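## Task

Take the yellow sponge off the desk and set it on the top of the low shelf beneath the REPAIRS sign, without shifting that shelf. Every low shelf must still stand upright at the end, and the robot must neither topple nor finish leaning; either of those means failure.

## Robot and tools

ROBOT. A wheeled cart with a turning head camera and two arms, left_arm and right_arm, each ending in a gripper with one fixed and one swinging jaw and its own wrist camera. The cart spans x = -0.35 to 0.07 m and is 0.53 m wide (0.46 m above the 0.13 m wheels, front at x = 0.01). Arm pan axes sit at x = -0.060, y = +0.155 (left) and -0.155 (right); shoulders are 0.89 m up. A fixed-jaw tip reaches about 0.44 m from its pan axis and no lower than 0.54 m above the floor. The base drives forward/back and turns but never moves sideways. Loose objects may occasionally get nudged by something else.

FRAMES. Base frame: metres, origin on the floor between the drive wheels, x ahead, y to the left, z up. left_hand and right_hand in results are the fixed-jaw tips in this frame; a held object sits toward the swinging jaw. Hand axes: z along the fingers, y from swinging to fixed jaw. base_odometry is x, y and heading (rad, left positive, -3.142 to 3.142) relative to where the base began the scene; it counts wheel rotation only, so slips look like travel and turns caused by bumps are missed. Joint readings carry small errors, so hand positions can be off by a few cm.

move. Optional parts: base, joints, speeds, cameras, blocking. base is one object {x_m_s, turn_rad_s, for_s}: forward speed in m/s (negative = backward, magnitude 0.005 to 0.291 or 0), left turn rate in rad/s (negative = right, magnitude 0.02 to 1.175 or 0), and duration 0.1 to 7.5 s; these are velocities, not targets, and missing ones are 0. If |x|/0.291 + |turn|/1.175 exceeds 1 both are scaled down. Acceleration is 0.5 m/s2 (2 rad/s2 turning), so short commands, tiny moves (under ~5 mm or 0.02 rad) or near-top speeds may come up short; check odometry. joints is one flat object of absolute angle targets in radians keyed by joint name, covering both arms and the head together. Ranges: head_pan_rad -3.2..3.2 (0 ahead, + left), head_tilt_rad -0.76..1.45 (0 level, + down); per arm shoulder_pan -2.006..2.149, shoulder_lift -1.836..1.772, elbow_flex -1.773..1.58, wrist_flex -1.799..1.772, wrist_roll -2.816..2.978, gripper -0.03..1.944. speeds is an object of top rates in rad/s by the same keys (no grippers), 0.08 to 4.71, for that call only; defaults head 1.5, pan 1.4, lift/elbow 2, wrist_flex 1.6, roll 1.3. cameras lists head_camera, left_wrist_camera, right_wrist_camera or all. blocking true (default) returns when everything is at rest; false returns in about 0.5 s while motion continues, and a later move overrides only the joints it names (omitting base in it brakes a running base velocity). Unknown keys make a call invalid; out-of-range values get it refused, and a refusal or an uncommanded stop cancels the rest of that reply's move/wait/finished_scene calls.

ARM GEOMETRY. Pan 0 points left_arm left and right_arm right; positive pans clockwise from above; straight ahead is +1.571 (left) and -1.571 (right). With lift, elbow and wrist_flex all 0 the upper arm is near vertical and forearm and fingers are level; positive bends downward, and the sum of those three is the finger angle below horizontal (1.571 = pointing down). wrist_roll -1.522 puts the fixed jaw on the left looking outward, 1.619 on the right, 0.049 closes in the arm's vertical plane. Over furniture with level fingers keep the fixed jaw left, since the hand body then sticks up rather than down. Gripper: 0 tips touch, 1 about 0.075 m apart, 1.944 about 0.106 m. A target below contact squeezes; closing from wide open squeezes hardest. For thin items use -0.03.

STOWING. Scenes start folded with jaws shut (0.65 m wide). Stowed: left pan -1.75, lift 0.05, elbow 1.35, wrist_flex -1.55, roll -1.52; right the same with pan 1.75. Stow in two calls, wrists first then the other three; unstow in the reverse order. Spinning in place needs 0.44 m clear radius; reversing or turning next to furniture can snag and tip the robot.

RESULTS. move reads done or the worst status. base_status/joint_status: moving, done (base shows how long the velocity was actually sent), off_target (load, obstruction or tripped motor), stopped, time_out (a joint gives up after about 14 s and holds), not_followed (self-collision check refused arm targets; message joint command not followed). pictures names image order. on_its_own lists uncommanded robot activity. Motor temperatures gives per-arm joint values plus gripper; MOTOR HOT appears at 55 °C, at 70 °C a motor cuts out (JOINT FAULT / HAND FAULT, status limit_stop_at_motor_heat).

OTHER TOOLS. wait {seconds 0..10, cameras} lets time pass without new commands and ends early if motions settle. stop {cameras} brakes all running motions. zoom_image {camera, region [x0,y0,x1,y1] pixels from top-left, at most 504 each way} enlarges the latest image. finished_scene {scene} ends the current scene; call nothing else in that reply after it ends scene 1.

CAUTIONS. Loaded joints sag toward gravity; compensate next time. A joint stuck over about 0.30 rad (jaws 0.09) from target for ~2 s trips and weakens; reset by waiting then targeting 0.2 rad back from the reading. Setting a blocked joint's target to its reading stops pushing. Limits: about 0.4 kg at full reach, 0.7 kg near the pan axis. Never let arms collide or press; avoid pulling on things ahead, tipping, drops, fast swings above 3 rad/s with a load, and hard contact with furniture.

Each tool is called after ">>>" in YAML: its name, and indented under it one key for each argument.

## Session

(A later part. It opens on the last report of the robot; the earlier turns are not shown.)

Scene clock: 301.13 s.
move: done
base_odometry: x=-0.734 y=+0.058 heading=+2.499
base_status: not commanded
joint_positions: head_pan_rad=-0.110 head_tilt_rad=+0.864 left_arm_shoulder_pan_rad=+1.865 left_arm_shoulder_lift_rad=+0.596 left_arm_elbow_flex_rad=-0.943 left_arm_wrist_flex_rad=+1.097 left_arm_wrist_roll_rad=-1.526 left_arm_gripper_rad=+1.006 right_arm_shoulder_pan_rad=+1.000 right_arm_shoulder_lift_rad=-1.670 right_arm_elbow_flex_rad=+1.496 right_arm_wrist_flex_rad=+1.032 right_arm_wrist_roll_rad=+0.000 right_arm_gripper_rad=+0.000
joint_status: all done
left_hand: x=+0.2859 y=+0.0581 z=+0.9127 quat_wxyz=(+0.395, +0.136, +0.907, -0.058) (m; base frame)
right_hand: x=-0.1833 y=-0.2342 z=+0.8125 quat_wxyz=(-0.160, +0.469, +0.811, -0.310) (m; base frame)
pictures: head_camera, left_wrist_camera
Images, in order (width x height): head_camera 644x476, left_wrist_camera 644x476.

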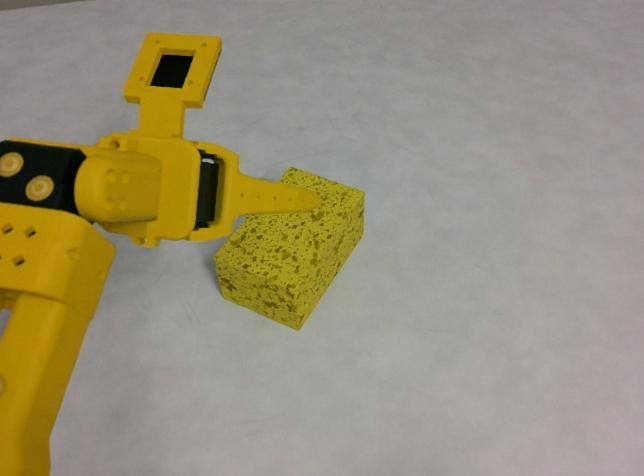

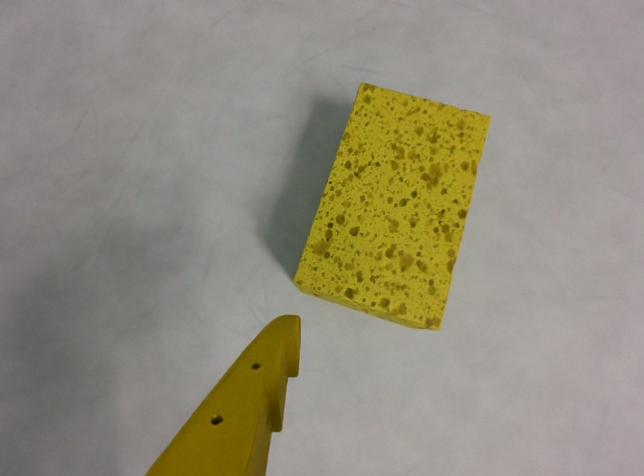

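>>> move:
  joints: {"left_arm_shoulder_lift_rad": -0.3, "left_arm_elbow_flex_rad": 0.0, "left_arm_wrist_flex_rad": 0.6}

>>> move:
  joints: {"left_arm_shoulder_pan_rad": 0.0, "left_arm_gripper_rad": 0.0}

>>> move:
  base: {"turn_rad_s": 0.3, "for_s": 1.0}
  joints: {"left_arm_shoulder_lift_rad": -1.7, "left_arm_elbow_flex_rad": 1.478, "left_arm_wrist_flex_rad": 0.98, "left_arm_wrist_roll_rad": 0.0, "right_arm_shoulder_lift_rad": -0.3, "right_arm_elbow_flex_rad": 0.0, "right_arm_wrist_flex_rad": 0.6, "head_pan_rad": 0.0, "head_tilt_rad": 0.9}
  cameras: ["head_camera"]

Scene clock: 339.43 s.
move: done
base_odometry: x=-0.734 y=+0.058 heading=+2.499
base_status: not commanded
joint_positions: head_pan_rad=-0.111 head_tilt_rad=+0.864 left_arm_shoulder_pan_rad=+1.865 left_arm_shoulder_lift_rad=-0.256 left_arm_elbow_flex_rad=+0.004 left_arm_wrist_flex_rad=+0.614 left_arm_wrist_roll_rad=-1.526 left_arm_gripper_rad=+1.006 right_arm_shoulder_pan_rad=+1.000 right_arm_shoulder_lift_rad=-1.670 right_arm_elbow_flex_rad=+1.496 right_arm_wrist_flex_rad=+1.032 right_arm_wrist_roll_rad=+0.000 right_arm_gripper_rad=+0.000
joint_status: all done
left_hand: x=+0.2374 y=+0.0728 z=+0.9916 quat_wxyz=(+0.562, +0.122, +0.814, -0.082) (m; base frame)
right_hand: x=-0.1833 y=-0.2342 z=+0.8125 quat_wxyz=(-0.160, +0.469, +0.811, -0.310) (m; base frame)
pictures: none

Scene clock: 341.50 s.
move: done
base_odometry: x=-0.734 y=+0.058 heading=+2.499
base_status: not commanded
joint_positions: head_pan_rad=-0.110 head_tilt_rad=+0.863 left_arm_shoulder_pan_rad=+0.006 left_arm_shoulder_lift_rad=-0.256 left_arm_elbow_flex_rad=+0.004 left_arm_wrist_flex_rad=+0.614 left_arm_wrist_roll_rad=-1.526 left_arm_gripper_rad=+0.006 right_arm_shoulder_pan_rad=+1.000 right_arm_shoulder_lift_rad=-1.670 right_arm_elbow_flex_rad=+1.496 right_arm_wrist_flex_rad=+1.032 right_arm_wrist_roll_rad=+0.000 right_arm_gripper_rad=+0.000
joint_status: all done
left_hand: x=-0.0658 y=+0.4635 z=+0.9916 quat_wxyz=(+0.402, -0.579, +0.585, +0.401) (m; base frame)
right_hand: x=-0.1833 y=-0.2342 z=+0.8125 quat_wxyz=(-0.160, +0.469, +0.811, -0.310) (m; base frame)
pictures: none

Scene clock: 343.47 s.
move: done
base_odometry: x=-0.734 y=+0.058 heading=+2.797
base_status: done (sent for 1 of 1 s)
joint_positions: head_pan_rad=-0.011 head_tilt_rad=+0.894 left_arm_shoulder_pan_rad=-0.004 left_arm_shoulder_lift_rad=-1.687 left_arm_elbow_flex_rad=+1.481 left_arm_wrist_flex_rad=+0.978 left_arm_wrist_roll_rad=-0.005 left_arm_gripper_rad=+0.006 right_arm_shoulder_pan_rad=+0.998 right_arm_shoulder_lift_rad=-0.297 right_arm_elbow_flex_rad=+0.045 right_arm_wrist_flex_rad=+0.614 right_arm_wrist_roll_rad=+0.000 right_arm_gripper_rad=+0.000
joint_status: all done
left_hand: x=-0.0607 y=+0.3109 z=+0.8239 quat_wxyz=(+0.389, -0.921, +0.023, +0.011) (m; base frame)
right_hand: x=-0.3130 y=-0.3181 z=+0.9843 quat_wxyz=(-0.260, +0.411, +0.713, -0.506) (m; base frame)
pictures: head_camera
Images, in order (width x height): head_camera 644x476.

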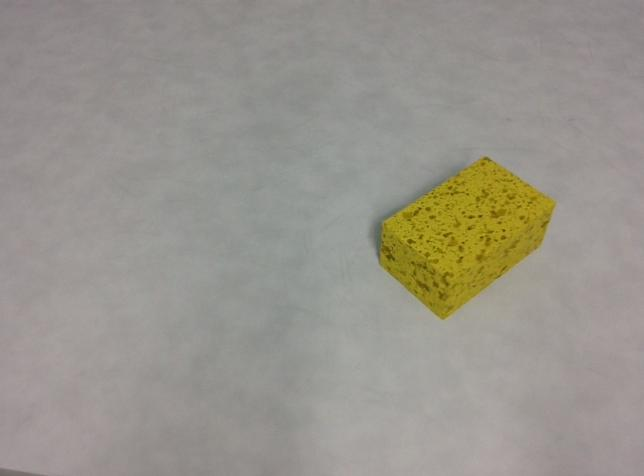

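>>> move:
  joints: {"right_arm_shoulder_pan_rad": -1.651, "right_arm_wrist_roll_rad": 0.66, "right_arm_gripper_rad": 1.1}

>>> move:
  joints: {"right_arm_shoulder_lift_rad": 0.494, "right_arm_elbow_flex_rad": -1.05, "right_arm_wrist_flex_rad": 1.626, "head_pan_rad": -0.2}
  cameras: ["head_camera", "right_wrist_camera"]

Scene clock: 359.93 s.
move: done
base_odometry: x=-0.734 y=+0.058 heading=+2.797
base_status: not commanded
joint_positions: head_pan_rad=-0.011 head_tilt_rad=+0.894 left_arm_shoulder_pan_rad=-0.004 left_arm_shoulder_lift_rad=-1.687 left_arm_elbow_flex_rad=+1.481 left_arm_wrist_flex_rad=+0.978 left_arm_wrist_roll_rad=-0.005 left_arm_gripper_rad=+0.006 right_arm_shoulder_pan_rad=-1.643 right_arm_shoulder_lift_rad=-0.297 right_arm_elbow_flex_rad=+0.045 right_arm_wrist_flex_rad=+0.614 right_arm_wrist_roll_rad=+0.650 right_arm_gripper_rad=+1.091
joint_status: all done
left_hand: x=-0.0607 y=+0.3109 z=+0.8239 quat_wxyz=(+0.389, -0.921, +0.023, +0.011) (m; base frame)
right_hand: x=+0.2411 y=-0.1380 z=+0.9857 quat_wxyz=(+0.283, -0.741, +0.357, -0.493) (m; base frame)
pictures: none

Scene clock: 361.43 s.
move: done
base_odometry: x=-0.734 y=+0.058 heading=+2.797
base_status: not commanded
joint_positions: head_pan_rad=-0.190 head_tilt_rad=+0.894 left_arm_shoulder_pan_rad=-0.004 left_arm_shoulder_lift_rad=-1.687 left_arm_elbow_flex_rad=+1.481 left_arm_wrist_flex_rad=+0.978 left_arm_wrist_roll_rad=-0.005 left_arm_gripper_rad=+0.006 right_arm_shoulder_pan_rad=-1.643 right_arm_shoulder_lift_rad=+0.506 right_arm_elbow_flex_rad=-1.012 right_arm_wrist_flex_rad=+1.621 right_arm_wrist_roll_rad=+0.650 right_arm_gripper_rad=+1.091
joint_status: all done
left_hand: x=-0.0607 y=+0.3109 z=+0.8239 quat_wxyz=(+0.389, -0.921, +0.023, +0.011) (m; base frame)
right_hand: x=+0.2294 y=-0.1388 z=+0.9020 quat_wxyz=(+0.112, -0.878, +0.422, -0.196) (m; base frame)
pictures: head_camera, right_wrist_camera
Images, in order (width x height): head_camera 644x476, right_wrist_camera 644x476.

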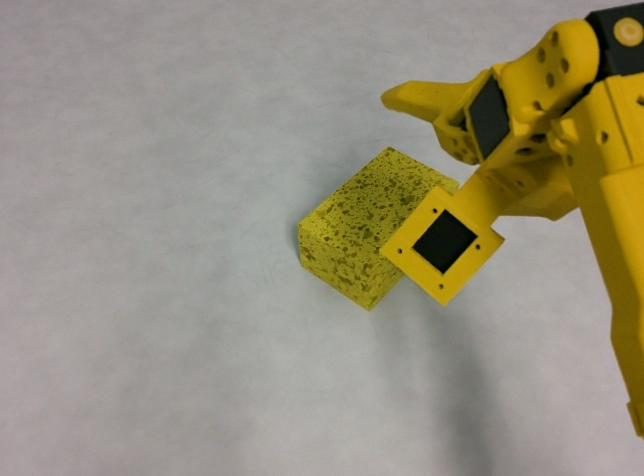

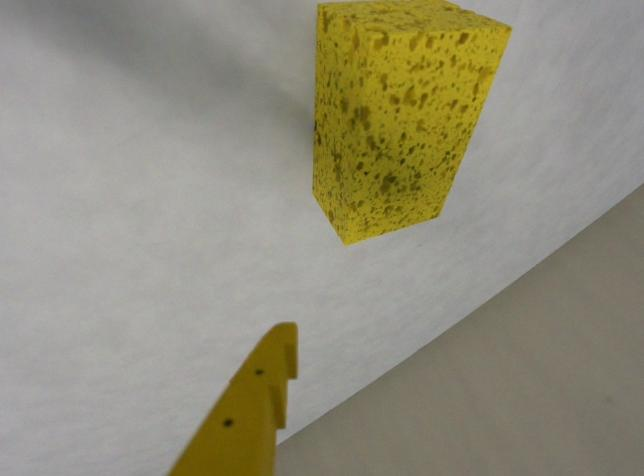

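>>> move:
  joints: {"right_arm_shoulder_pan_rad": -1.84, "right_arm_shoulder_lift_rad": 0.32, "right_arm_elbow_flex_rad": -0.86, "right_arm_wrist_flex_rad": 1.757, "right_arm_wrist_roll_rad": 0.46}
  cameras: ["head_camera", "right_wrist_camera"]

Scene clock: 382.87 s.
move: done
base_odometry: x=-0.734 y=+0.058 heading=+2.797
base_status: not commanded
joint_positions: head_pan_rad=-0.190 head_tilt_rad=+0.894 left_arm_shoulder_pan_rad=-0.004 left_arm_shoulder_lift_rad=-1.687 left_arm_elbow_flex_rad=+1.481 left_arm_wrist_flex_rad=+0.978 left_arm_wrist_roll_rad=-0.005 left_arm_gripper_rad=+0.006 right_arm_shoulder_pan_rad=-1.832 right_arm_shoulder_lift_rad=+0.378 right_arm_elbow_flex_rad=-0.859 right_arm_wrist_flex_rad=+1.752 right_arm_wrist_roll_rad=+0.469 right_arm_gripper_rad=+1.091
joint_status: all done
left_hand: x=-0.0607 y=+0.3109 z=+0.8239 quat_wxyz=(+0.389, -0.921, +0.023, +0.011) (m; base frame)
right_hand: x=+0.1880 y=-0.0924 z=+0.8997 quat_wxyz=(+0.097, -0.893, +0.425, -0.114) (m; base frame)
pictures: head_camera, right_wrist_camera
Images, in order (width x height): head_camera 644x476, right_wrist_camera 644x476.

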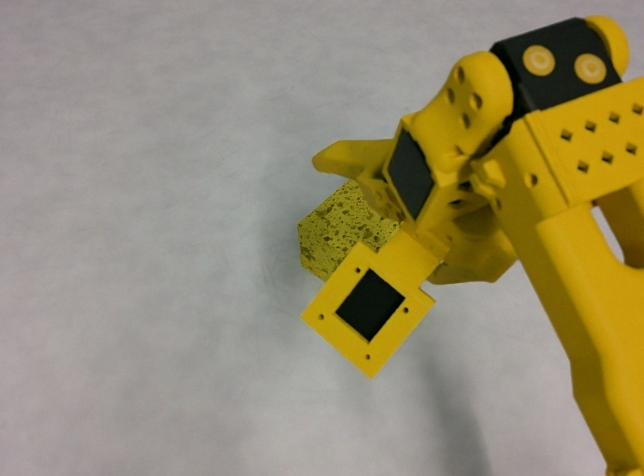

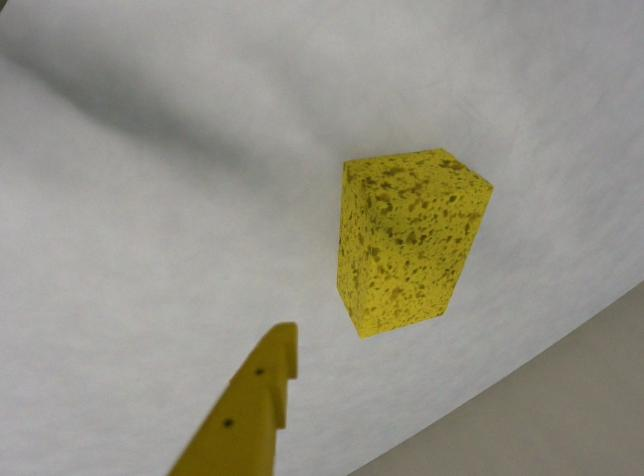

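>>> move:
  joints: {"right_arm_shoulder_pan_rad": -1.902, "right_arm_shoulder_lift_rad": 0.42, "right_arm_elbow_flex_rad": -1.02, "right_arm_wrist_flex_rad": 1.76, "right_arm_wrist_roll_rad": 0.40, "right_arm_gripper_rad": 1.15}
  cameras: ["head_camera", "right_wrist_camera"]

Scene clock: 405.63 s.
move: done
base_odometry: x=-0.734 y=+0.058 heading=+2.797
base_status: not commanded
joint_positions: head_pan_rad=-0.190 head_tilt_rad=+0.894 left_arm_shoulder_pan_rad=-0.004 left_arm_shoulder_lift_rad=-1.687 left_arm_elbow_flex_rad=+1.481 left_arm_wrist_flex_rad=+0.978 left_arm_wrist_roll_rad=-0.005 left_arm_gripper_rad=+0.006 right_arm_shoulder_pan_rad=-1.896 right_arm_shoulder_lift_rad=+0.427 right_arm_elbow_flex_rad=-0.984 right_arm_wrist_flex_rad=+1.756 right_arm_wrist_roll_rad=+0.410 right_arm_gripper_rad=+1.140
joint_status: all done
left_hand: x=-0.0607 y=+0.3109 z=+0.8239 quat_wxyz=(+0.389, -0.921, +0.023, +0.011) (m; base frame)
right_hand: x=+0.1928 y=-0.0730 z=+0.9084 quat_wxyz=(+0.128, -0.888, +0.420, -0.133) (m; base frame)
pictures: head_camera, right_wrist_camera
Images, in order (width x height): head_camera 644x476, right_wrist_camera 644x476.

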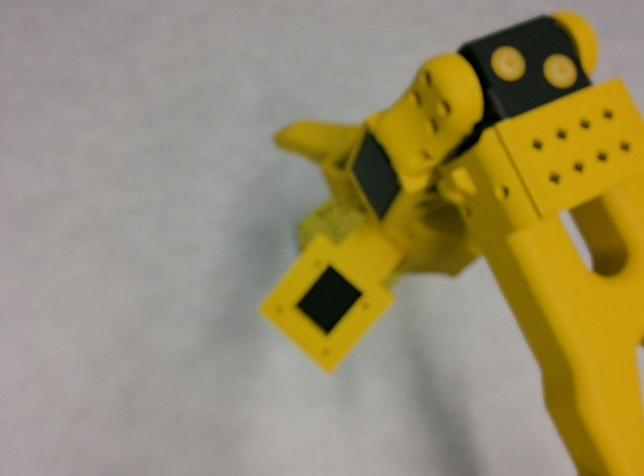

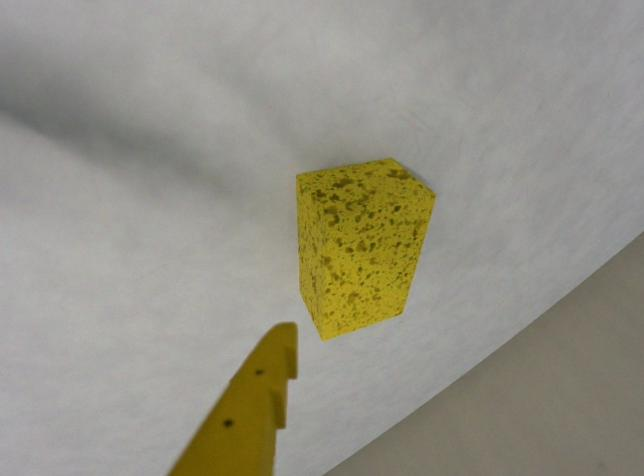

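>>> move:
  joints: {"right_arm_shoulder_lift_rad": 0.46, "right_arm_elbow_flex_rad": -0.93, "right_arm_wrist_flex_rad": 1.70}
  speeds: {"right_arm_shoulder_lift_rad": 0.3}
  cameras: ["right_wrist_camera"]

>>> move:
  joints: {"right_arm_shoulder_lift_rad": 0.44, "right_arm_elbow_flex_rad": -0.76, "right_arm_wrist_flex_rad": 1.60}
  speeds: {"right_arm_elbow_flex_rad": 0.3}
  cameras: ["head_camera", "right_wrist_camera"]

Scene clock: 414.57 s.
move: done
base_odometry: x=-0.734 y=+0.058 heading=+2.797
base_status: not commanded
joint_positions: head_pan_rad=-0.190 head_tilt_rad=+0.894 left_arm_shoulder_pan_rad=-0.004 left_arm_shoulder_lift_rad=-1.687 left_arm_elbow_flex_rad=+1.481 left_arm_wrist_flex_rad=+0.978 left_arm_wrist_roll_rad=-0.005 left_arm_gripper_rad=+0.006 right_arm_shoulder_pan_rad=-1.896 right_arm_shoulder_lift_rad=+0.470 right_arm_elbow_flex_rad=-0.929 right_arm_wrist_flex_rad=+1.709 right_arm_wrist_roll_rad=+0.410 right_arm_gripper_rad=+1.140
joint_status: all done
left_hand: x=-0.0607 y=+0.3109 z=+0.8239 quat_wxyz=(+0.389, -0.921, +0.023, +0.011) (m; base frame)
right_hand: x=+0.1956 y=-0.0720 z=+0.8914 quat_wxyz=(+0.111, -0.892, +0.422, -0.115) (m; base frame)
pictures: right_wrist_camera
Images, in order (width x height): right_wrist_camera 644x476.

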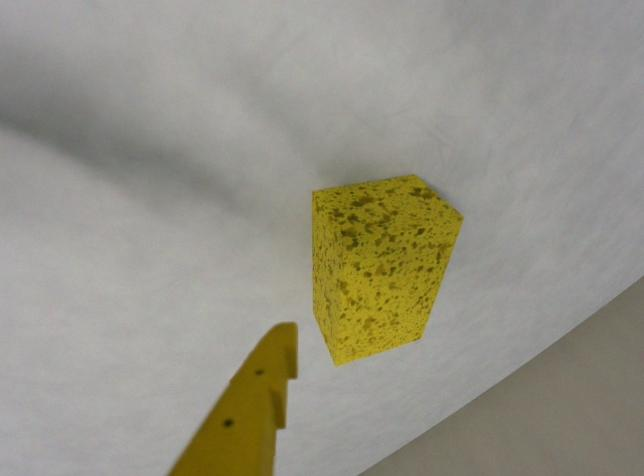

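Scene clock: 415.57 s.
move: done
base_odometry: x=-0.734 y=+0.058 heading=+2.797
base_status: not commanded
joint_positions: head_pan_rad=-0.190 head_tilt_rad=+0.894 left_arm_shoulder_pan_rad=-0.004 left_arm_shoulder_lift_rad=-1.687 left_arm_elbow_flex_rad=+1.481 left_arm_wrist_flex_rad=+0.978 left_arm_wrist_roll_rad=-0.005 left_arm_gripper_rad=+0.006 right_arm_shoulder_pan_rad=-1.896 right_arm_shoulder_lift_rad=+0.470 right_arm_elbow_flex_rad=-0.759 right_arm_wrist_flex_rad=+1.609 right_arm_wrist_roll_rad=+0.410 right_arm_gripper_rad=+1.140
joint_status: all done
left_hand: x=-0.0607 y=+0.3109 z=+0.8239 quat_wxyz=(+0.389, -0.921, +0.023, +0.011) (m; base frame)
right_hand: x=+0.1939 y=-0.0726 z=+0.8677 quat_wxyz=(+0.087, -0.897, +0.424, -0.090) (m; base frame)
pictures: head_camera, right_wrist_camera
Images, in order (width x height): head_camera 644x476, right_wrist_camera 644x476.

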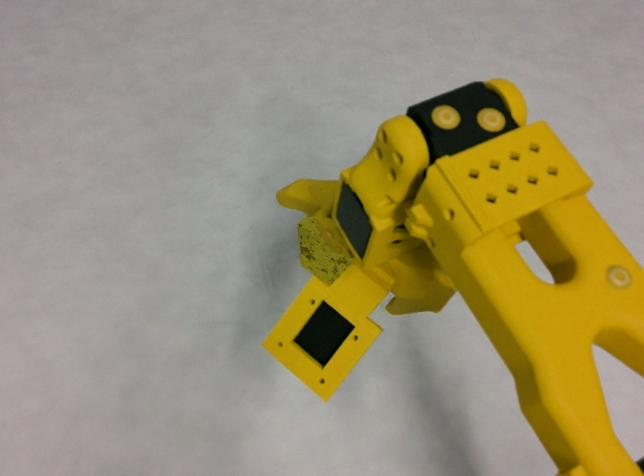

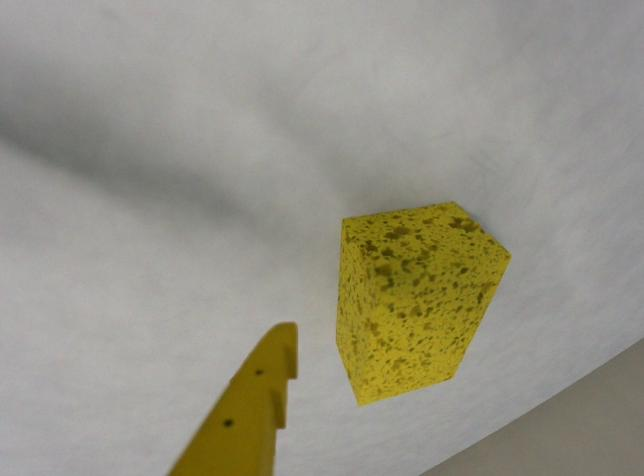

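>>> move:
  joints: {"right_arm_shoulder_pan_rad": -1.918, "right_arm_shoulder_lift_rad": 0.55, "right_arm_elbow_flex_rad": -0.971, "right_arm_wrist_flex_rad": 1.70}

>>> move:
  joints: {"right_arm_shoulder_lift_rad": 0.50, "right_arm_elbow_flex_rad": -0.70, "right_arm_wrist_flex_rad": 1.49}
  speeds: {"right_arm_elbow_flex_rad": 0.3, "right_arm_wrist_flex_rad": 0.3}
  cameras: ["head_camera", "right_wrist_camera"]

Scene clock: 425.87 s.
move: done
base_odometry: x=-0.734 y=+0.058 heading=+2.797
base_status: not commanded
joint_positions: head_pan_rad=-0.190 head_tilt_rad=+0.894 left_arm_shoulder_pan_rad=-0.004 left_arm_shoulder_lift_rad=-1.687 left_arm_elbow_flex_rad=+1.481 left_arm_wrist_flex_rad=+0.978 left_arm_wrist_roll_rad=-0.005 left_arm_gripper_rad=+0.006 right_arm_shoulder_pan_rad=-1.912 right_arm_shoulder_lift_rad=+0.562 right_arm_elbow_flex_rad=-0.932 right_arm_wrist_flex_rad=+1.693 right_arm_wrist_roll_rad=+0.408 right_arm_gripper_rad=+1.140
joint_status: all done
left_hand: x=-0.0607 y=+0.3109 z=+0.8239 quat_wxyz=(+0.389, -0.921, +0.023, +0.011) (m; base frame)
right_hand: x=+0.1957 y=-0.0676 z=+0.8705 quat_wxyz=(+0.086, -0.900, +0.418, -0.088) (m; base frame)
pictures: none

Scene clock: 427.20 s.
move: done
base_odometry: x=-0.734 y=+0.058 heading=+2.797
base_status: not commanded
joint_positions: head_pan_rad=-0.190 head_tilt_rad=+0.894 left_arm_shoulder_pan_rad=-0.004 left_arm_shoulder_lift_rad=-1.687 left_arm_elbow_flex_rad=+1.481 left_arm_wrist_flex_rad=+0.978 left_arm_wrist_roll_rad=-0.005 left_arm_gripper_rad=+0.006 right_arm_shoulder_pan_rad=-1.912 right_arm_shoulder_lift_rad=+0.562 right_arm_elbow_flex_rad=-0.699 right_arm_wrist_flex_rad=+1.497 right_arm_wrist_roll_rad=+0.408 right_arm_gripper_rad=+1.140
joint_status: all done
left_hand: x=-0.0607 y=+0.3109 z=+0.8239 quat_wxyz=(+0.389, -0.921, +0.023, +0.011) (m; base frame)
right_hand: x=+0.1987 y=-0.0665 z=+0.8393 quat_wxyz=(+0.074, -0.902, +0.419, -0.075) (m; base frame)
pictures: head_camera, right_wrist_camera
Images, in order (width x height): head_camera 644x476, right_wrist_camera 644x476.

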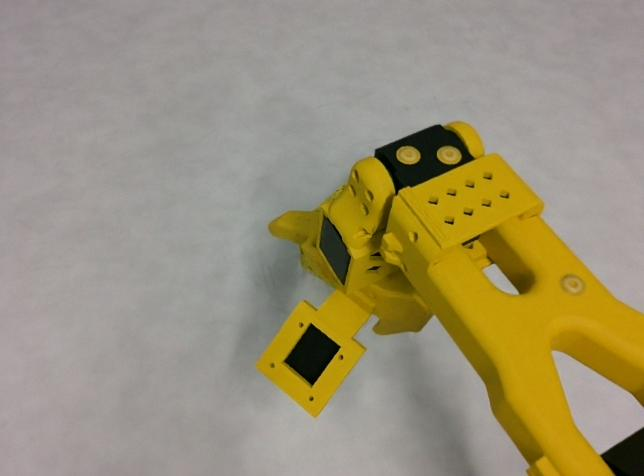

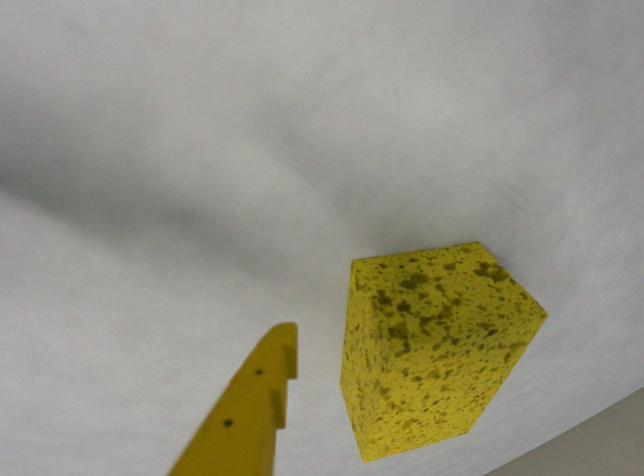

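>>> move:
  joints: {"right_arm_gripper_rad": 0.7}
  cameras: ["head_camera", "right_wrist_camera"]

Scene clock: 434.73 s.
move: done
base_odometry: x=-0.734 y=+0.058 heading=+2.797
base_status: not commanded
joint_positions: head_pan_rad=-0.190 head_tilt_rad=+0.894 left_arm_shoulder_pan_rad=-0.004 left_arm_shoulder_lift_rad=-1.687 left_arm_elbow_flex_rad=+1.481 left_arm_wrist_flex_rad=+0.978 left_arm_wrist_roll_rad=-0.005 left_arm_gripper_rad=+0.006 right_arm_shoulder_pan_rad=-1.912 right_arm_shoulder_lift_rad=+0.562 right_arm_elbow_flex_rad=-0.699 right_arm_wrist_flex_rad=+1.497 right_arm_wrist_roll_rad=+0.408 right_arm_gripper_rad=+0.707
joint_status: all done
left_hand: x=-0.0607 y=+0.3109 z=+0.8239 quat_wxyz=(+0.389, -0.921, +0.023, +0.011) (m; base frame)
right_hand: x=+0.1987 y=-0.0665 z=+0.8393 quat_wxyz=(+0.074, -0.902, +0.419, -0.075) (m; base frame)
pictures: head_camera, right_wrist_camera
Images, in order (width x height): head_camera 644x476, right_wrist_camera 644x476.

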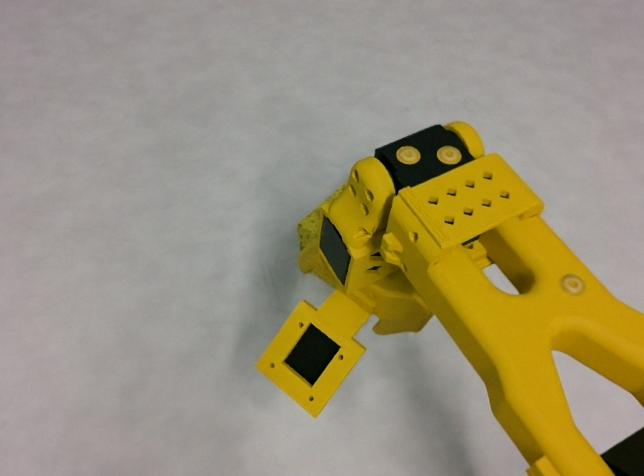

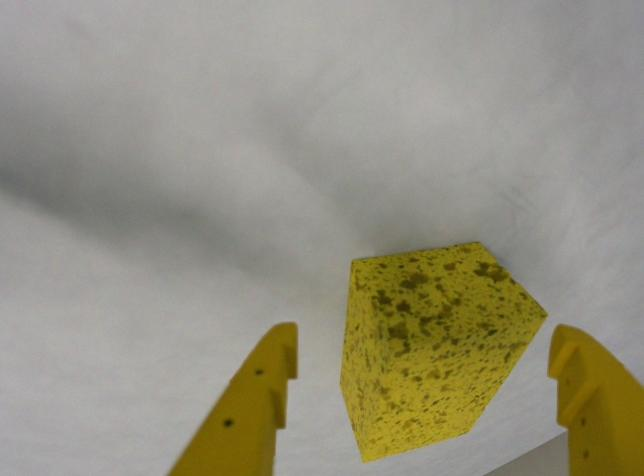

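>>> move:
  joints: {"right_arm_elbow_flex_rad": -0.62, "right_arm_wrist_flex_rad": 1.44}
  speeds: {"right_arm_elbow_flex_rad": 0.2}
  cameras: ["right_wrist_camera"]

>>> move:
  joints: {"right_arm_gripper_rad": 0.25}
  cameras: ["right_wrist_camera"]

Scene clock: 446.77 s.
move: done
base_odometry: x=-0.734 y=+0.058 heading=+2.797
base_status: not commanded
joint_positions: head_pan_rad=-0.190 head_tilt_rad=+0.894 left_arm_shoulder_pan_rad=-0.004 left_arm_shoulder_lift_rad=-1.687 left_arm_elbow_flex_rad=+1.481 left_arm_wrist_flex_rad=+0.978 left_arm_wrist_roll_rad=-0.005 left_arm_gripper_rad=+0.006 right_arm_shoulder_pan_rad=-1.912 right_arm_shoulder_lift_rad=+0.562 right_arm_elbow_flex_rad=-0.618 right_arm_wrist_flex_rad=+1.448 right_arm_wrist_roll_rad=+0.408 right_arm_gripper_rad=+0.707
joint_status: all done
left_hand: x=-0.0607 y=+0.3109 z=+0.8239 quat_wxyz=(+0.389, -0.921, +0.023, +0.011) (m; base frame)
right_hand: x=+0.1953 y=-0.0678 z=+0.8277 quat_wxyz=(+0.062, -0.903, +0.420, -0.064) (m; base frame)
pictures: right_wrist_camera
Images, in order (width x height): right_wrist_camera 644x476.

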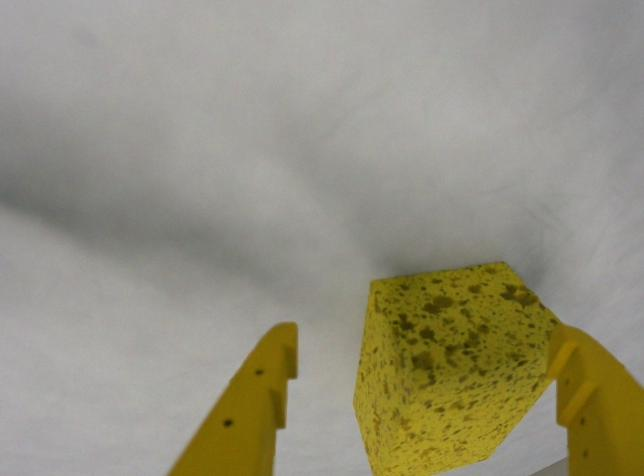

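Scene clock: 447.53 s.
move: done
base_odometry: x=-0.734 y=+0.058 heading=+2.797
base_status: not commanded
joint_positions: head_pan_rad=-0.190 head_tilt_rad=+0.894 left_arm_shoulder_pan_rad=-0.004 left_arm_shoulder_lift_rad=-1.687 left_arm_elbow_flex_rad=+1.481 left_arm_wrist_flex_rad=+0.978 left_arm_wrist_roll_rad=-0.005 left_arm_gripper_rad=+0.006 right_arm_shoulder_pan_rad=-1.912 right_arm_shoulder_lift_rad=+0.562 right_arm_elbow_flex_rad=-0.618 right_arm_wrist_flex_rad=+1.448 right_arm_wrist_roll_rad=+0.408 right_arm_gripper_rad=+0.258
joint_status: all done
left_hand: x=-0.0607 y=+0.3109 z=+0.8239 quat_wxyz=(+0.389, -0.921, +0.023, +0.011) (m; base frame)
right_hand: x=+0.1953 y=-0.0678 z=+0.8277 quat_wxyz=(+0.062, -0.903, +0.420, -0.064) (m; base frame)
pictures: right_wrist_camera
Images, in order (width x height): right_wrist_camera 644x476.

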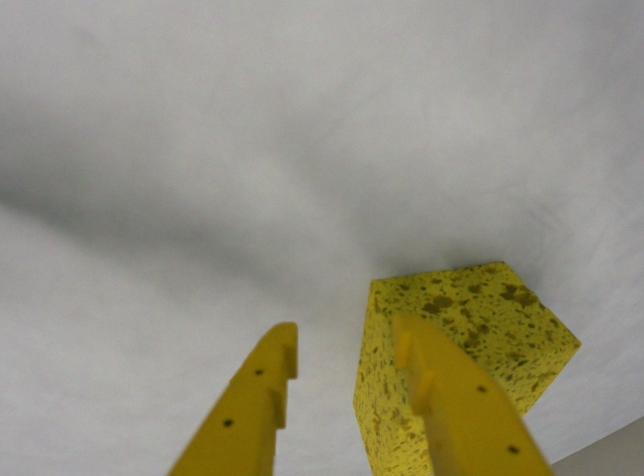

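>>> move:
  joints: {"right_arm_gripper_rad": 1.0, "right_arm_shoulder_pan_rad": -1.80, "right_arm_shoulder_lift_rad": 0.62, "right_arm_elbow_flex_rad": -0.82, "right_arm_wrist_flex_rad": 1.403, "right_arm_wrist_roll_rad": 0.52}
  cameras: ["head_camera", "right_wrist_camera"]

Scene clock: 474.23 s.
move: done
base_odometry: x=-0.734 y=+0.058 heading=+2.797
base_status: not commanded
joint_positions: head_pan_rad=-0.190 head_tilt_rad=+0.894 left_arm_shoulder_pan_rad=-0.004 left_arm_shoulder_lift_rad=-1.687 left_arm_elbow_flex_rad=+1.481 left_arm_wrist_flex_rad=+0.978 left_arm_wrist_roll_rad=-0.005 left_arm_gripper_rad=+0.006 right_arm_shoulder_pan_rad=-1.808 right_arm_shoulder_lift_rad=+0.633 right_arm_elbow_flex_rad=-0.780 right_arm_wrist_flex_rad=+1.411 right_arm_wrist_roll_rad=+0.511 right_arm_gripper_rad=+0.991
joint_status: all done
left_hand: x=-0.0607 y=+0.3109 z=+0.8239 quat_wxyz=(+0.389, -0.921, +0.023, +0.011) (m; base frame)
right_hand: x=+0.2268 y=-0.0898 z=+0.8381 quat_wxyz=(+0.095, -0.896, +0.417, -0.120) (m; base frame)
pictures: head_camera, right_wrist_camera
Images, in order (width x height): head_camera 644x476, right_wrist_camera 644x476.

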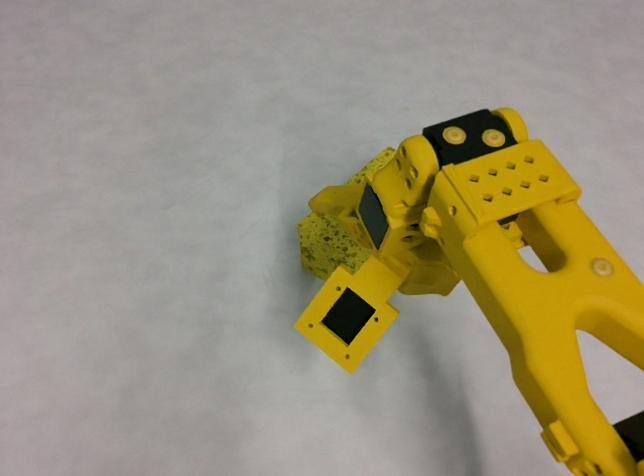

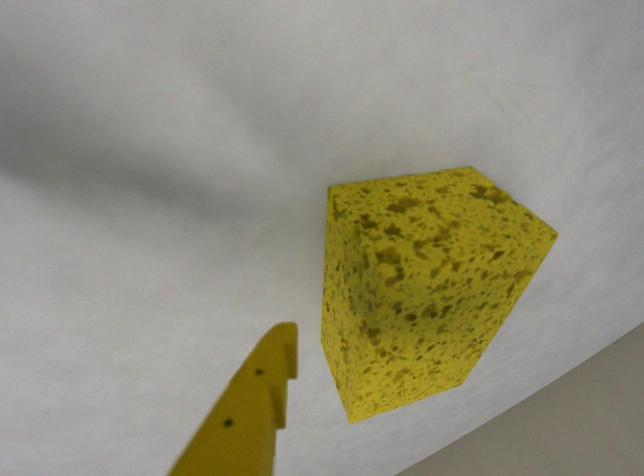

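>>> move:
  joints: {"right_arm_shoulder_lift_rad": 0.54, "right_arm_elbow_flex_rad": -0.46, "right_arm_wrist_flex_rad": 1.18}
  speeds: {"right_arm_elbow_flex_rad": 0.5, "right_arm_wrist_flex_rad": 0.5}
  cameras: ["head_camera", "right_wrist_camera"]

Scene clock: 485.40 s.
move: done
base_odometry: x=-0.734 y=+0.058 heading=+2.797
base_status: not commanded
joint_positions: head_pan_rad=-0.190 head_tilt_rad=+0.894 left_arm_shoulder_pan_rad=-0.004 left_arm_shoulder_lift_rad=-1.687 left_arm_elbow_flex_rad=+1.481 left_arm_wrist_flex_rad=+0.978 left_arm_wrist_roll_rad=-0.005 left_arm_gripper_rad=+0.006 right_arm_shoulder_pan_rad=-1.808 right_arm_shoulder_lift_rad=+0.607 right_arm_elbow_flex_rad=-0.457 right_arm_wrist_flex_rad=+1.187 right_arm_wrist_roll_rad=+0.511 right_arm_gripper_rad=+0.991
joint_status: all done
left_hand: x=-0.0607 y=+0.3109 z=+0.8239 quat_wxyz=(+0.389, -0.921, +0.023, +0.011) (m; base frame)
right_hand: x=+0.2152 y=-0.0926 z=+0.7977 quat_wxyz=(+0.073, -0.900, +0.419, -0.091) (m; base frame)
pictures: head_camera, right_wrist_camera
Images, in order (width x height): head_camera 644x476, right_wrist_camera 644x476.

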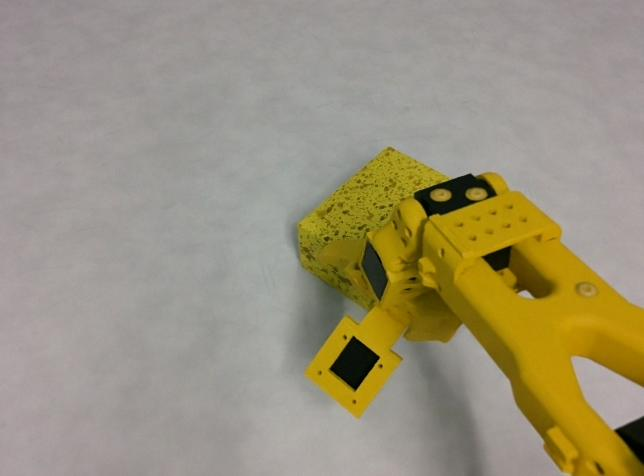

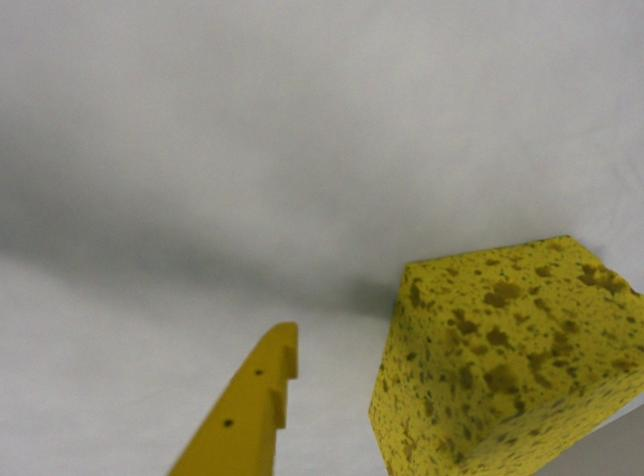

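>>> move:
  joints: {"right_arm_shoulder_lift_rad": 0.54, "right_arm_elbow_flex_rad": -0.6, "right_arm_wrist_flex_rad": 1.117}

>>> move:
  joints: {"right_arm_shoulder_pan_rad": -1.763, "right_arm_wrist_roll_rad": 0.555}

>>> move:
  joints: {"right_arm_shoulder_lift_rad": 0.58, "right_arm_elbow_flex_rad": -0.4, "right_arm_wrist_flex_rad": 0.92}
  speeds: {"right_arm_elbow_flex_rad": 0.4, "right_arm_wrist_flex_rad": 0.5}
  cameras: ["head_camera", "right_wrist_camera"]

Scene clock: 500.73 s.
move: done
base_odometry: x=-0.734 y=+0.058 heading=+2.797
base_status: not commanded
joint_positions: head_pan_rad=-0.190 head_tilt_rad=+0.894 left_arm_shoulder_pan_rad=-0.004 left_arm_shoulder_lift_rad=-1.687 left_arm_elbow_flex_rad=+1.481 left_arm_wrist_flex_rad=+0.978 left_arm_wrist_roll_rad=-0.005 left_arm_gripper_rad=+0.006 right_arm_shoulder_pan_rad=-1.808 right_arm_shoulder_lift_rad=+0.607 right_arm_elbow_flex_rad=-0.560 right_arm_wrist_flex_rad=+1.124 right_arm_wrist_roll_rad=+0.511 right_arm_gripper_rad=+0.991
joint_status: all done
left_hand: x=-0.0607 y=+0.3109 z=+0.8239 quat_wxyz=(+0.389, -0.921, +0.023, +0.011) (m; base frame)
right_hand: x=+0.2409 y=-0.0864 z=+0.8187 quat_wxyz=(+0.124, -0.888, +0.414, -0.155) (m; base frame)
pictures: none

Scene clock: 501.60 s.
move: done
base_odometry: x=-0.734 y=+0.058 heading=+2.797
base_status: not commanded
joint_positions: head_pan_rad=-0.190 head_tilt_rad=+0.894 left_arm_shoulder_pan_rad=-0.004 left_arm_shoulder_lift_rad=-1.687 left_arm_elbow_flex_rad=+1.481 left_arm_wrist_flex_rad=+0.978 left_arm_wrist_roll_rad=-0.005 left_arm_gripper_rad=+0.006 right_arm_shoulder_pan_rad=-1.771 right_arm_shoulder_lift_rad=+0.607 right_arm_elbow_flex_rad=-0.560 right_arm_wrist_flex_rad=+1.124 right_arm_wrist_roll_rad=+0.545 right_arm_gripper_rad=+0.991
joint_status: all done
left_hand: x=-0.0607 y=+0.3109 z=+0.8239 quat_wxyz=(+0.389, -0.921, +0.023, +0.011) (m; base frame)
right_hand: x=+0.2434 y=-0.0978 z=+0.8188 quat_wxyz=(+0.118, -0.888, +0.415, -0.159) (m; base frame)
pictures: none

Scene clock: 502.57 s.
move: done
base_odometry: x=-0.734 y=+0.058 heading=+2.797
base_status: not commanded
joint_positions: head_pan_rad=-0.190 head_tilt_rad=+0.894 left_arm_shoulder_pan_rad=-0.004 left_arm_shoulder_lift_rad=-1.687 left_arm_elbow_flex_rad=+1.481 left_arm_wrist_flex_rad=+0.978 left_arm_wrist_roll_rad=-0.005 left_arm_gripper_rad=+0.006 right_arm_shoulder_pan_rad=-1.771 right_arm_shoulder_lift_rad=+0.607 right_arm_elbow_flex_rad=-0.397 right_arm_wrist_flex_rad=+0.931 right_arm_wrist_roll_rad=+0.545 right_arm_gripper_rad=+0.991
joint_status: all done
left_hand: x=-0.0607 y=+0.3109 z=+0.8239 quat_wxyz=(+0.389, -0.921, +0.023, +0.011) (m; base frame)
right_hand: x=+0.2459 y=-0.0972 z=+0.7987 quat_wxyz=(+0.127, -0.885, +0.414, -0.171) (m; base frame)
pictures: head_camera, right_wrist_camera
Images, in order (width x height): head_camera 644x476, right_wrist_camera 644x476.

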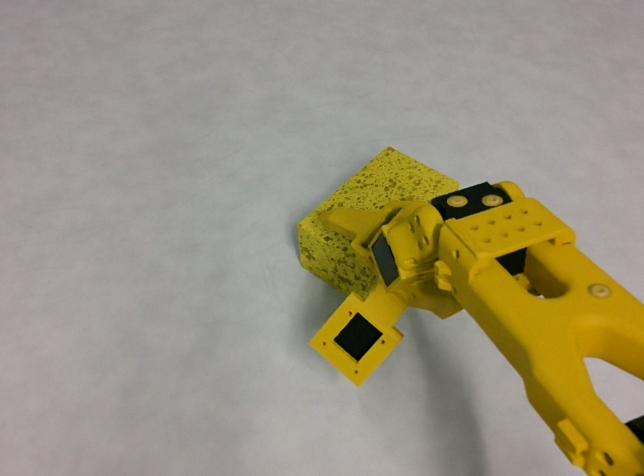

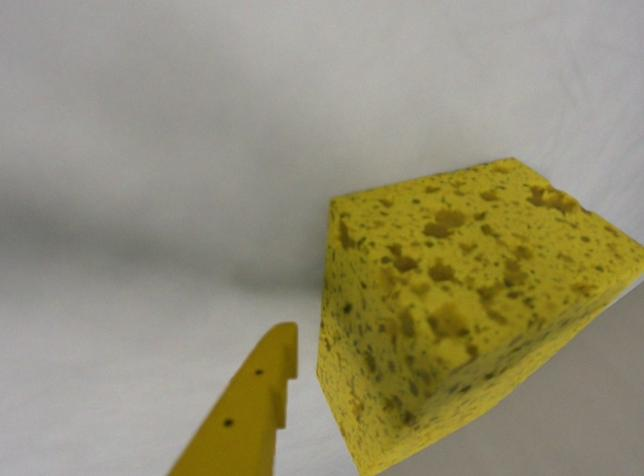

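>>> move:
  joints: {"right_arm_shoulder_lift_rad": 0.5, "right_arm_elbow_flex_rad": -0.62, "right_arm_wrist_flex_rad": 1.2, "right_arm_gripper_rad": 1.15}

>>> move:
  joints: {"right_arm_shoulder_pan_rad": -1.79, "right_arm_shoulder_lift_rad": 0.74, "right_arm_elbow_flex_rad": -0.76, "right_arm_wrist_flex_rad": 1.2}
  speeds: {"right_arm_shoulder_lift_rad": 0.5}
  cameras: ["head_camera", "right_wrist_camera"]

Scene clock: 529.57 s.
move: done
base_odometry: x=-0.734 y=+0.058 heading=+2.797
base_status: not commanded
joint_positions: head_pan_rad=-0.190 head_tilt_rad=+0.894 left_arm_shoulder_pan_rad=-0.004 left_arm_shoulder_lift_rad=-1.687 left_arm_elbow_flex_rad=+1.481 left_arm_wrist_flex_rad=+0.978 left_arm_wrist_roll_rad=-0.005 left_arm_gripper_rad=+0.006 right_arm_shoulder_pan_rad=-1.771 right_arm_shoulder_lift_rad=+0.565 right_arm_elbow_flex_rad=-0.580 right_arm_wrist_flex_rad=+1.196 right_arm_wrist_roll_rad=+0.545 right_arm_gripper_rad=+1.140
joint_status: all done
left_hand: x=-0.0607 y=+0.3109 z=+0.8239 quat_wxyz=(+0.389, -0.921, +0.023, +0.011) (m; base frame)
right_hand: x=+0.2384 y=-0.0988 z=+0.8300 quat_wxyz=(+0.115, -0.889, +0.416, -0.155) (m; base frame)
pictures: none

Scene clock: 530.53 s.
move: done
base_odometry: x=-0.734 y=+0.058 heading=+2.797
base_status: not commanded
joint_positions: head_pan_rad=-0.190 head_tilt_rad=+0.894 left_arm_shoulder_pan_rad=-0.004 left_arm_shoulder_lift_rad=-1.687 left_arm_elbow_flex_rad=+1.481 left_arm_wrist_flex_rad=+0.978 left_arm_wrist_roll_rad=-0.005 left_arm_gripper_rad=+0.006 right_arm_shoulder_pan_rad=-1.783 right_arm_shoulder_lift_rad=+0.756 right_arm_elbow_flex_rad=-0.719 right_arm_wrist_flex_rad=+1.196 right_arm_wrist_roll_rad=+0.545 right_arm_gripper_rad=+1.140
joint_status: all done
left_hand: x=-0.0607 y=+0.3109 z=+0.8239 quat_wxyz=(+0.389, -0.921, +0.023, +0.011) (m; base frame)
right_hand: x=+0.2437 y=-0.0938 z=+0.8033 quat_wxyz=(+0.101, -0.895, +0.412, -0.134) (m; base frame)
pictures: head_camera, right_wrist_camera
Images, in order (width x height): head_camera 644x476, right_wrist_camera 644x476.

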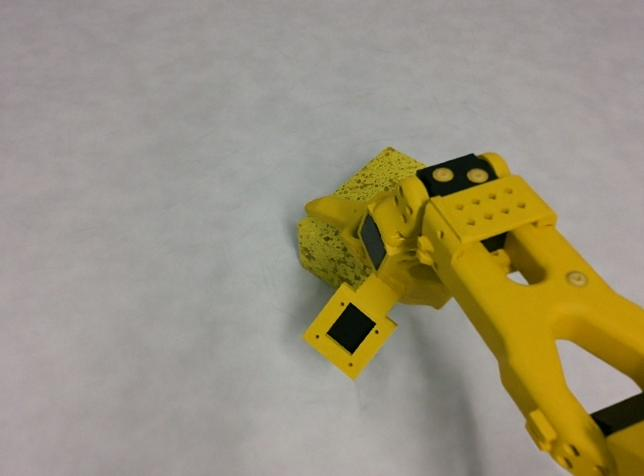

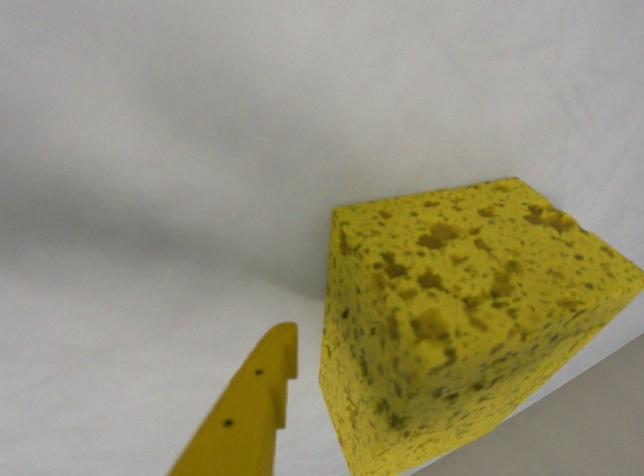

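>>> move:
  joints: {"right_arm_gripper_rad": 1.25, "right_arm_shoulder_pan_rad": -1.785, "right_arm_shoulder_lift_rad": 0.87, "right_arm_elbow_flex_rad": -0.86, "right_arm_wrist_flex_rad": 1.24}
  speeds: {"right_arm_shoulder_lift_rad": 0.4}
  cameras: ["head_camera", "right_wrist_camera"]

Scene clock: 537.60 s.
move: done
base_odometry: x=-0.734 y=+0.058 heading=+2.797
base_status: not commanded
joint_positions: head_pan_rad=-0.190 head_tilt_rad=+0.894 left_arm_shoulder_pan_rad=-0.004 left_arm_shoulder_lift_rad=-1.687 left_arm_elbow_flex_rad=+1.481 left_arm_wrist_flex_rad=+0.978 left_arm_wrist_roll_rad=-0.005 left_arm_gripper_rad=+0.006 right_arm_shoulder_pan_rad=-1.783 right_arm_shoulder_lift_rad=+0.886 right_arm_elbow_flex_rad=-0.822 right_arm_wrist_flex_rad=+1.235 right_arm_wrist_roll_rad=+0.545 right_arm_gripper_rad=+1.241
joint_status: all done
left_hand: x=-0.0607 y=+0.3109 z=+0.8239 quat_wxyz=(+0.389, -0.921, +0.023, +0.011) (m; base frame)
right_hand: x=+0.2408 y=-0.0944 z=+0.7836 quat_wxyz=(+0.081, -0.900, +0.414, -0.108) (m; base frame)
pictures: head_camera, right_wrist_camera
Images, in order (width x height): head_camera 644x476, right_wrist_camera 644x476.

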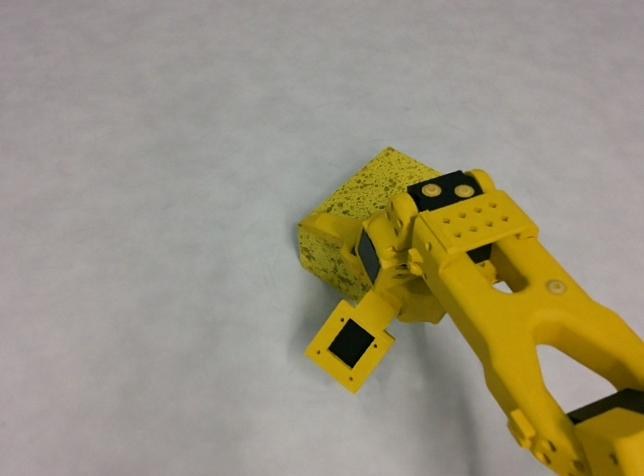

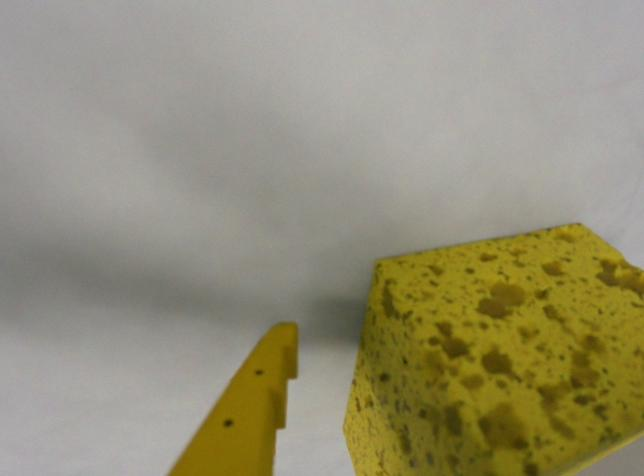

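>>> move:
  joints: {"right_arm_shoulder_lift_rad": 0.58, "right_arm_elbow_flex_rad": -0.67, "right_arm_wrist_flex_rad": 1.14, "right_arm_gripper_rad": 1.15}

>>> move:
  joints: {"right_arm_shoulder_pan_rad": -1.765, "right_arm_shoulder_lift_rad": 0.83, "right_arm_elbow_flex_rad": -0.82, "right_arm_wrist_flex_rad": 1.12}
  speeds: {"right_arm_shoulder_lift_rad": 0.5, "right_arm_elbow_flex_rad": 0.4}
  cameras: ["head_camera", "right_wrist_camera"]

Scene clock: 552.40 s.
move: done
base_odometry: x=-0.734 y=+0.058 heading=+2.797
base_status: not commanded
joint_positions: head_pan_rad=-0.190 head_tilt_rad=+0.894 left_arm_shoulder_pan_rad=-0.004 left_arm_shoulder_lift_rad=-1.687 left_arm_elbow_flex_rad=+1.481 left_arm_wrist_flex_rad=+0.978 left_arm_wrist_roll_rad=-0.005 left_arm_gripper_rad=+0.006 right_arm_shoulder_pan_rad=-1.783 right_arm_shoulder_lift_rad=+0.648 right_arm_elbow_flex_rad=-0.668 right_arm_wrist_flex_rad=+1.149 right_arm_wrist_roll_rad=+0.545 right_arm_gripper_rad=+1.157
joint_status: all done
left_hand: x=-0.0607 y=+0.3109 z=+0.8239 quat_wxyz=(+0.389, -0.921, +0.023, +0.011) (m; base frame)
right_hand: x=+0.2517 y=-0.0921 z=+0.8267 quat_wxyz=(+0.132, -0.886, +0.408, -0.175) (m; base frame)
pictures: none

Scene clock: 553.40 s.
move: done
base_odometry: x=-0.734 y=+0.058 heading=+2.797
base_status: not commanded
joint_positions: head_pan_rad=-0.190 head_tilt_rad=+0.894 left_arm_shoulder_pan_rad=-0.004 left_arm_shoulder_lift_rad=-1.687 left_arm_elbow_flex_rad=+1.481 left_arm_wrist_flex_rad=+0.978 left_arm_wrist_roll_rad=-0.005 left_arm_gripper_rad=+0.006 right_arm_shoulder_pan_rad=-1.771 right_arm_shoulder_lift_rad=+0.848 right_arm_elbow_flex_rad=-0.779 right_arm_wrist_flex_rad=+1.129 right_arm_wrist_roll_rad=+0.545 right_arm_gripper_rad=+1.157
joint_status: all done
left_hand: x=-0.0607 y=+0.3109 z=+0.8239 quat_wxyz=(+0.389, -0.921, +0.023, +0.011) (m; base frame)
right_hand: x=+0.2549 y=-0.0954 z=+0.7914 quat_wxyz=(+0.110, -0.890, +0.416, -0.149) (m; base frame)
pictures: head_camera, right_wrist_camera
Images, in order (width x height): head_camera 644x476, right_wrist_camera 644x476.

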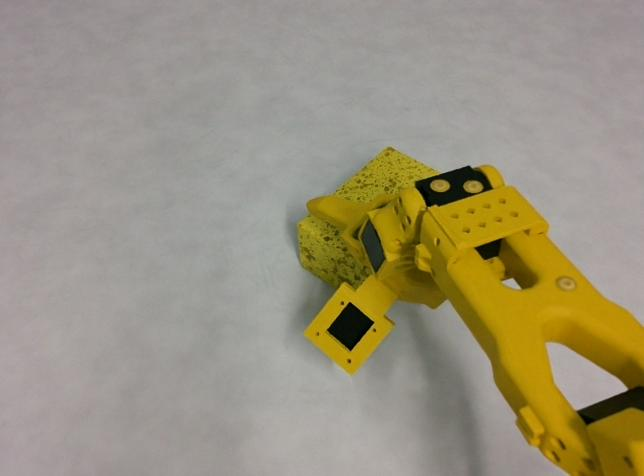

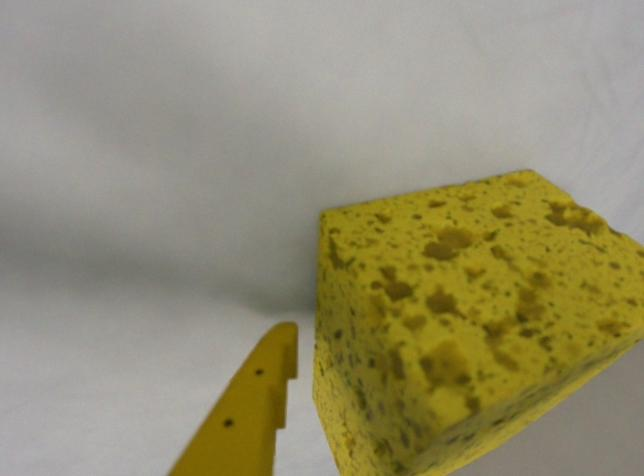

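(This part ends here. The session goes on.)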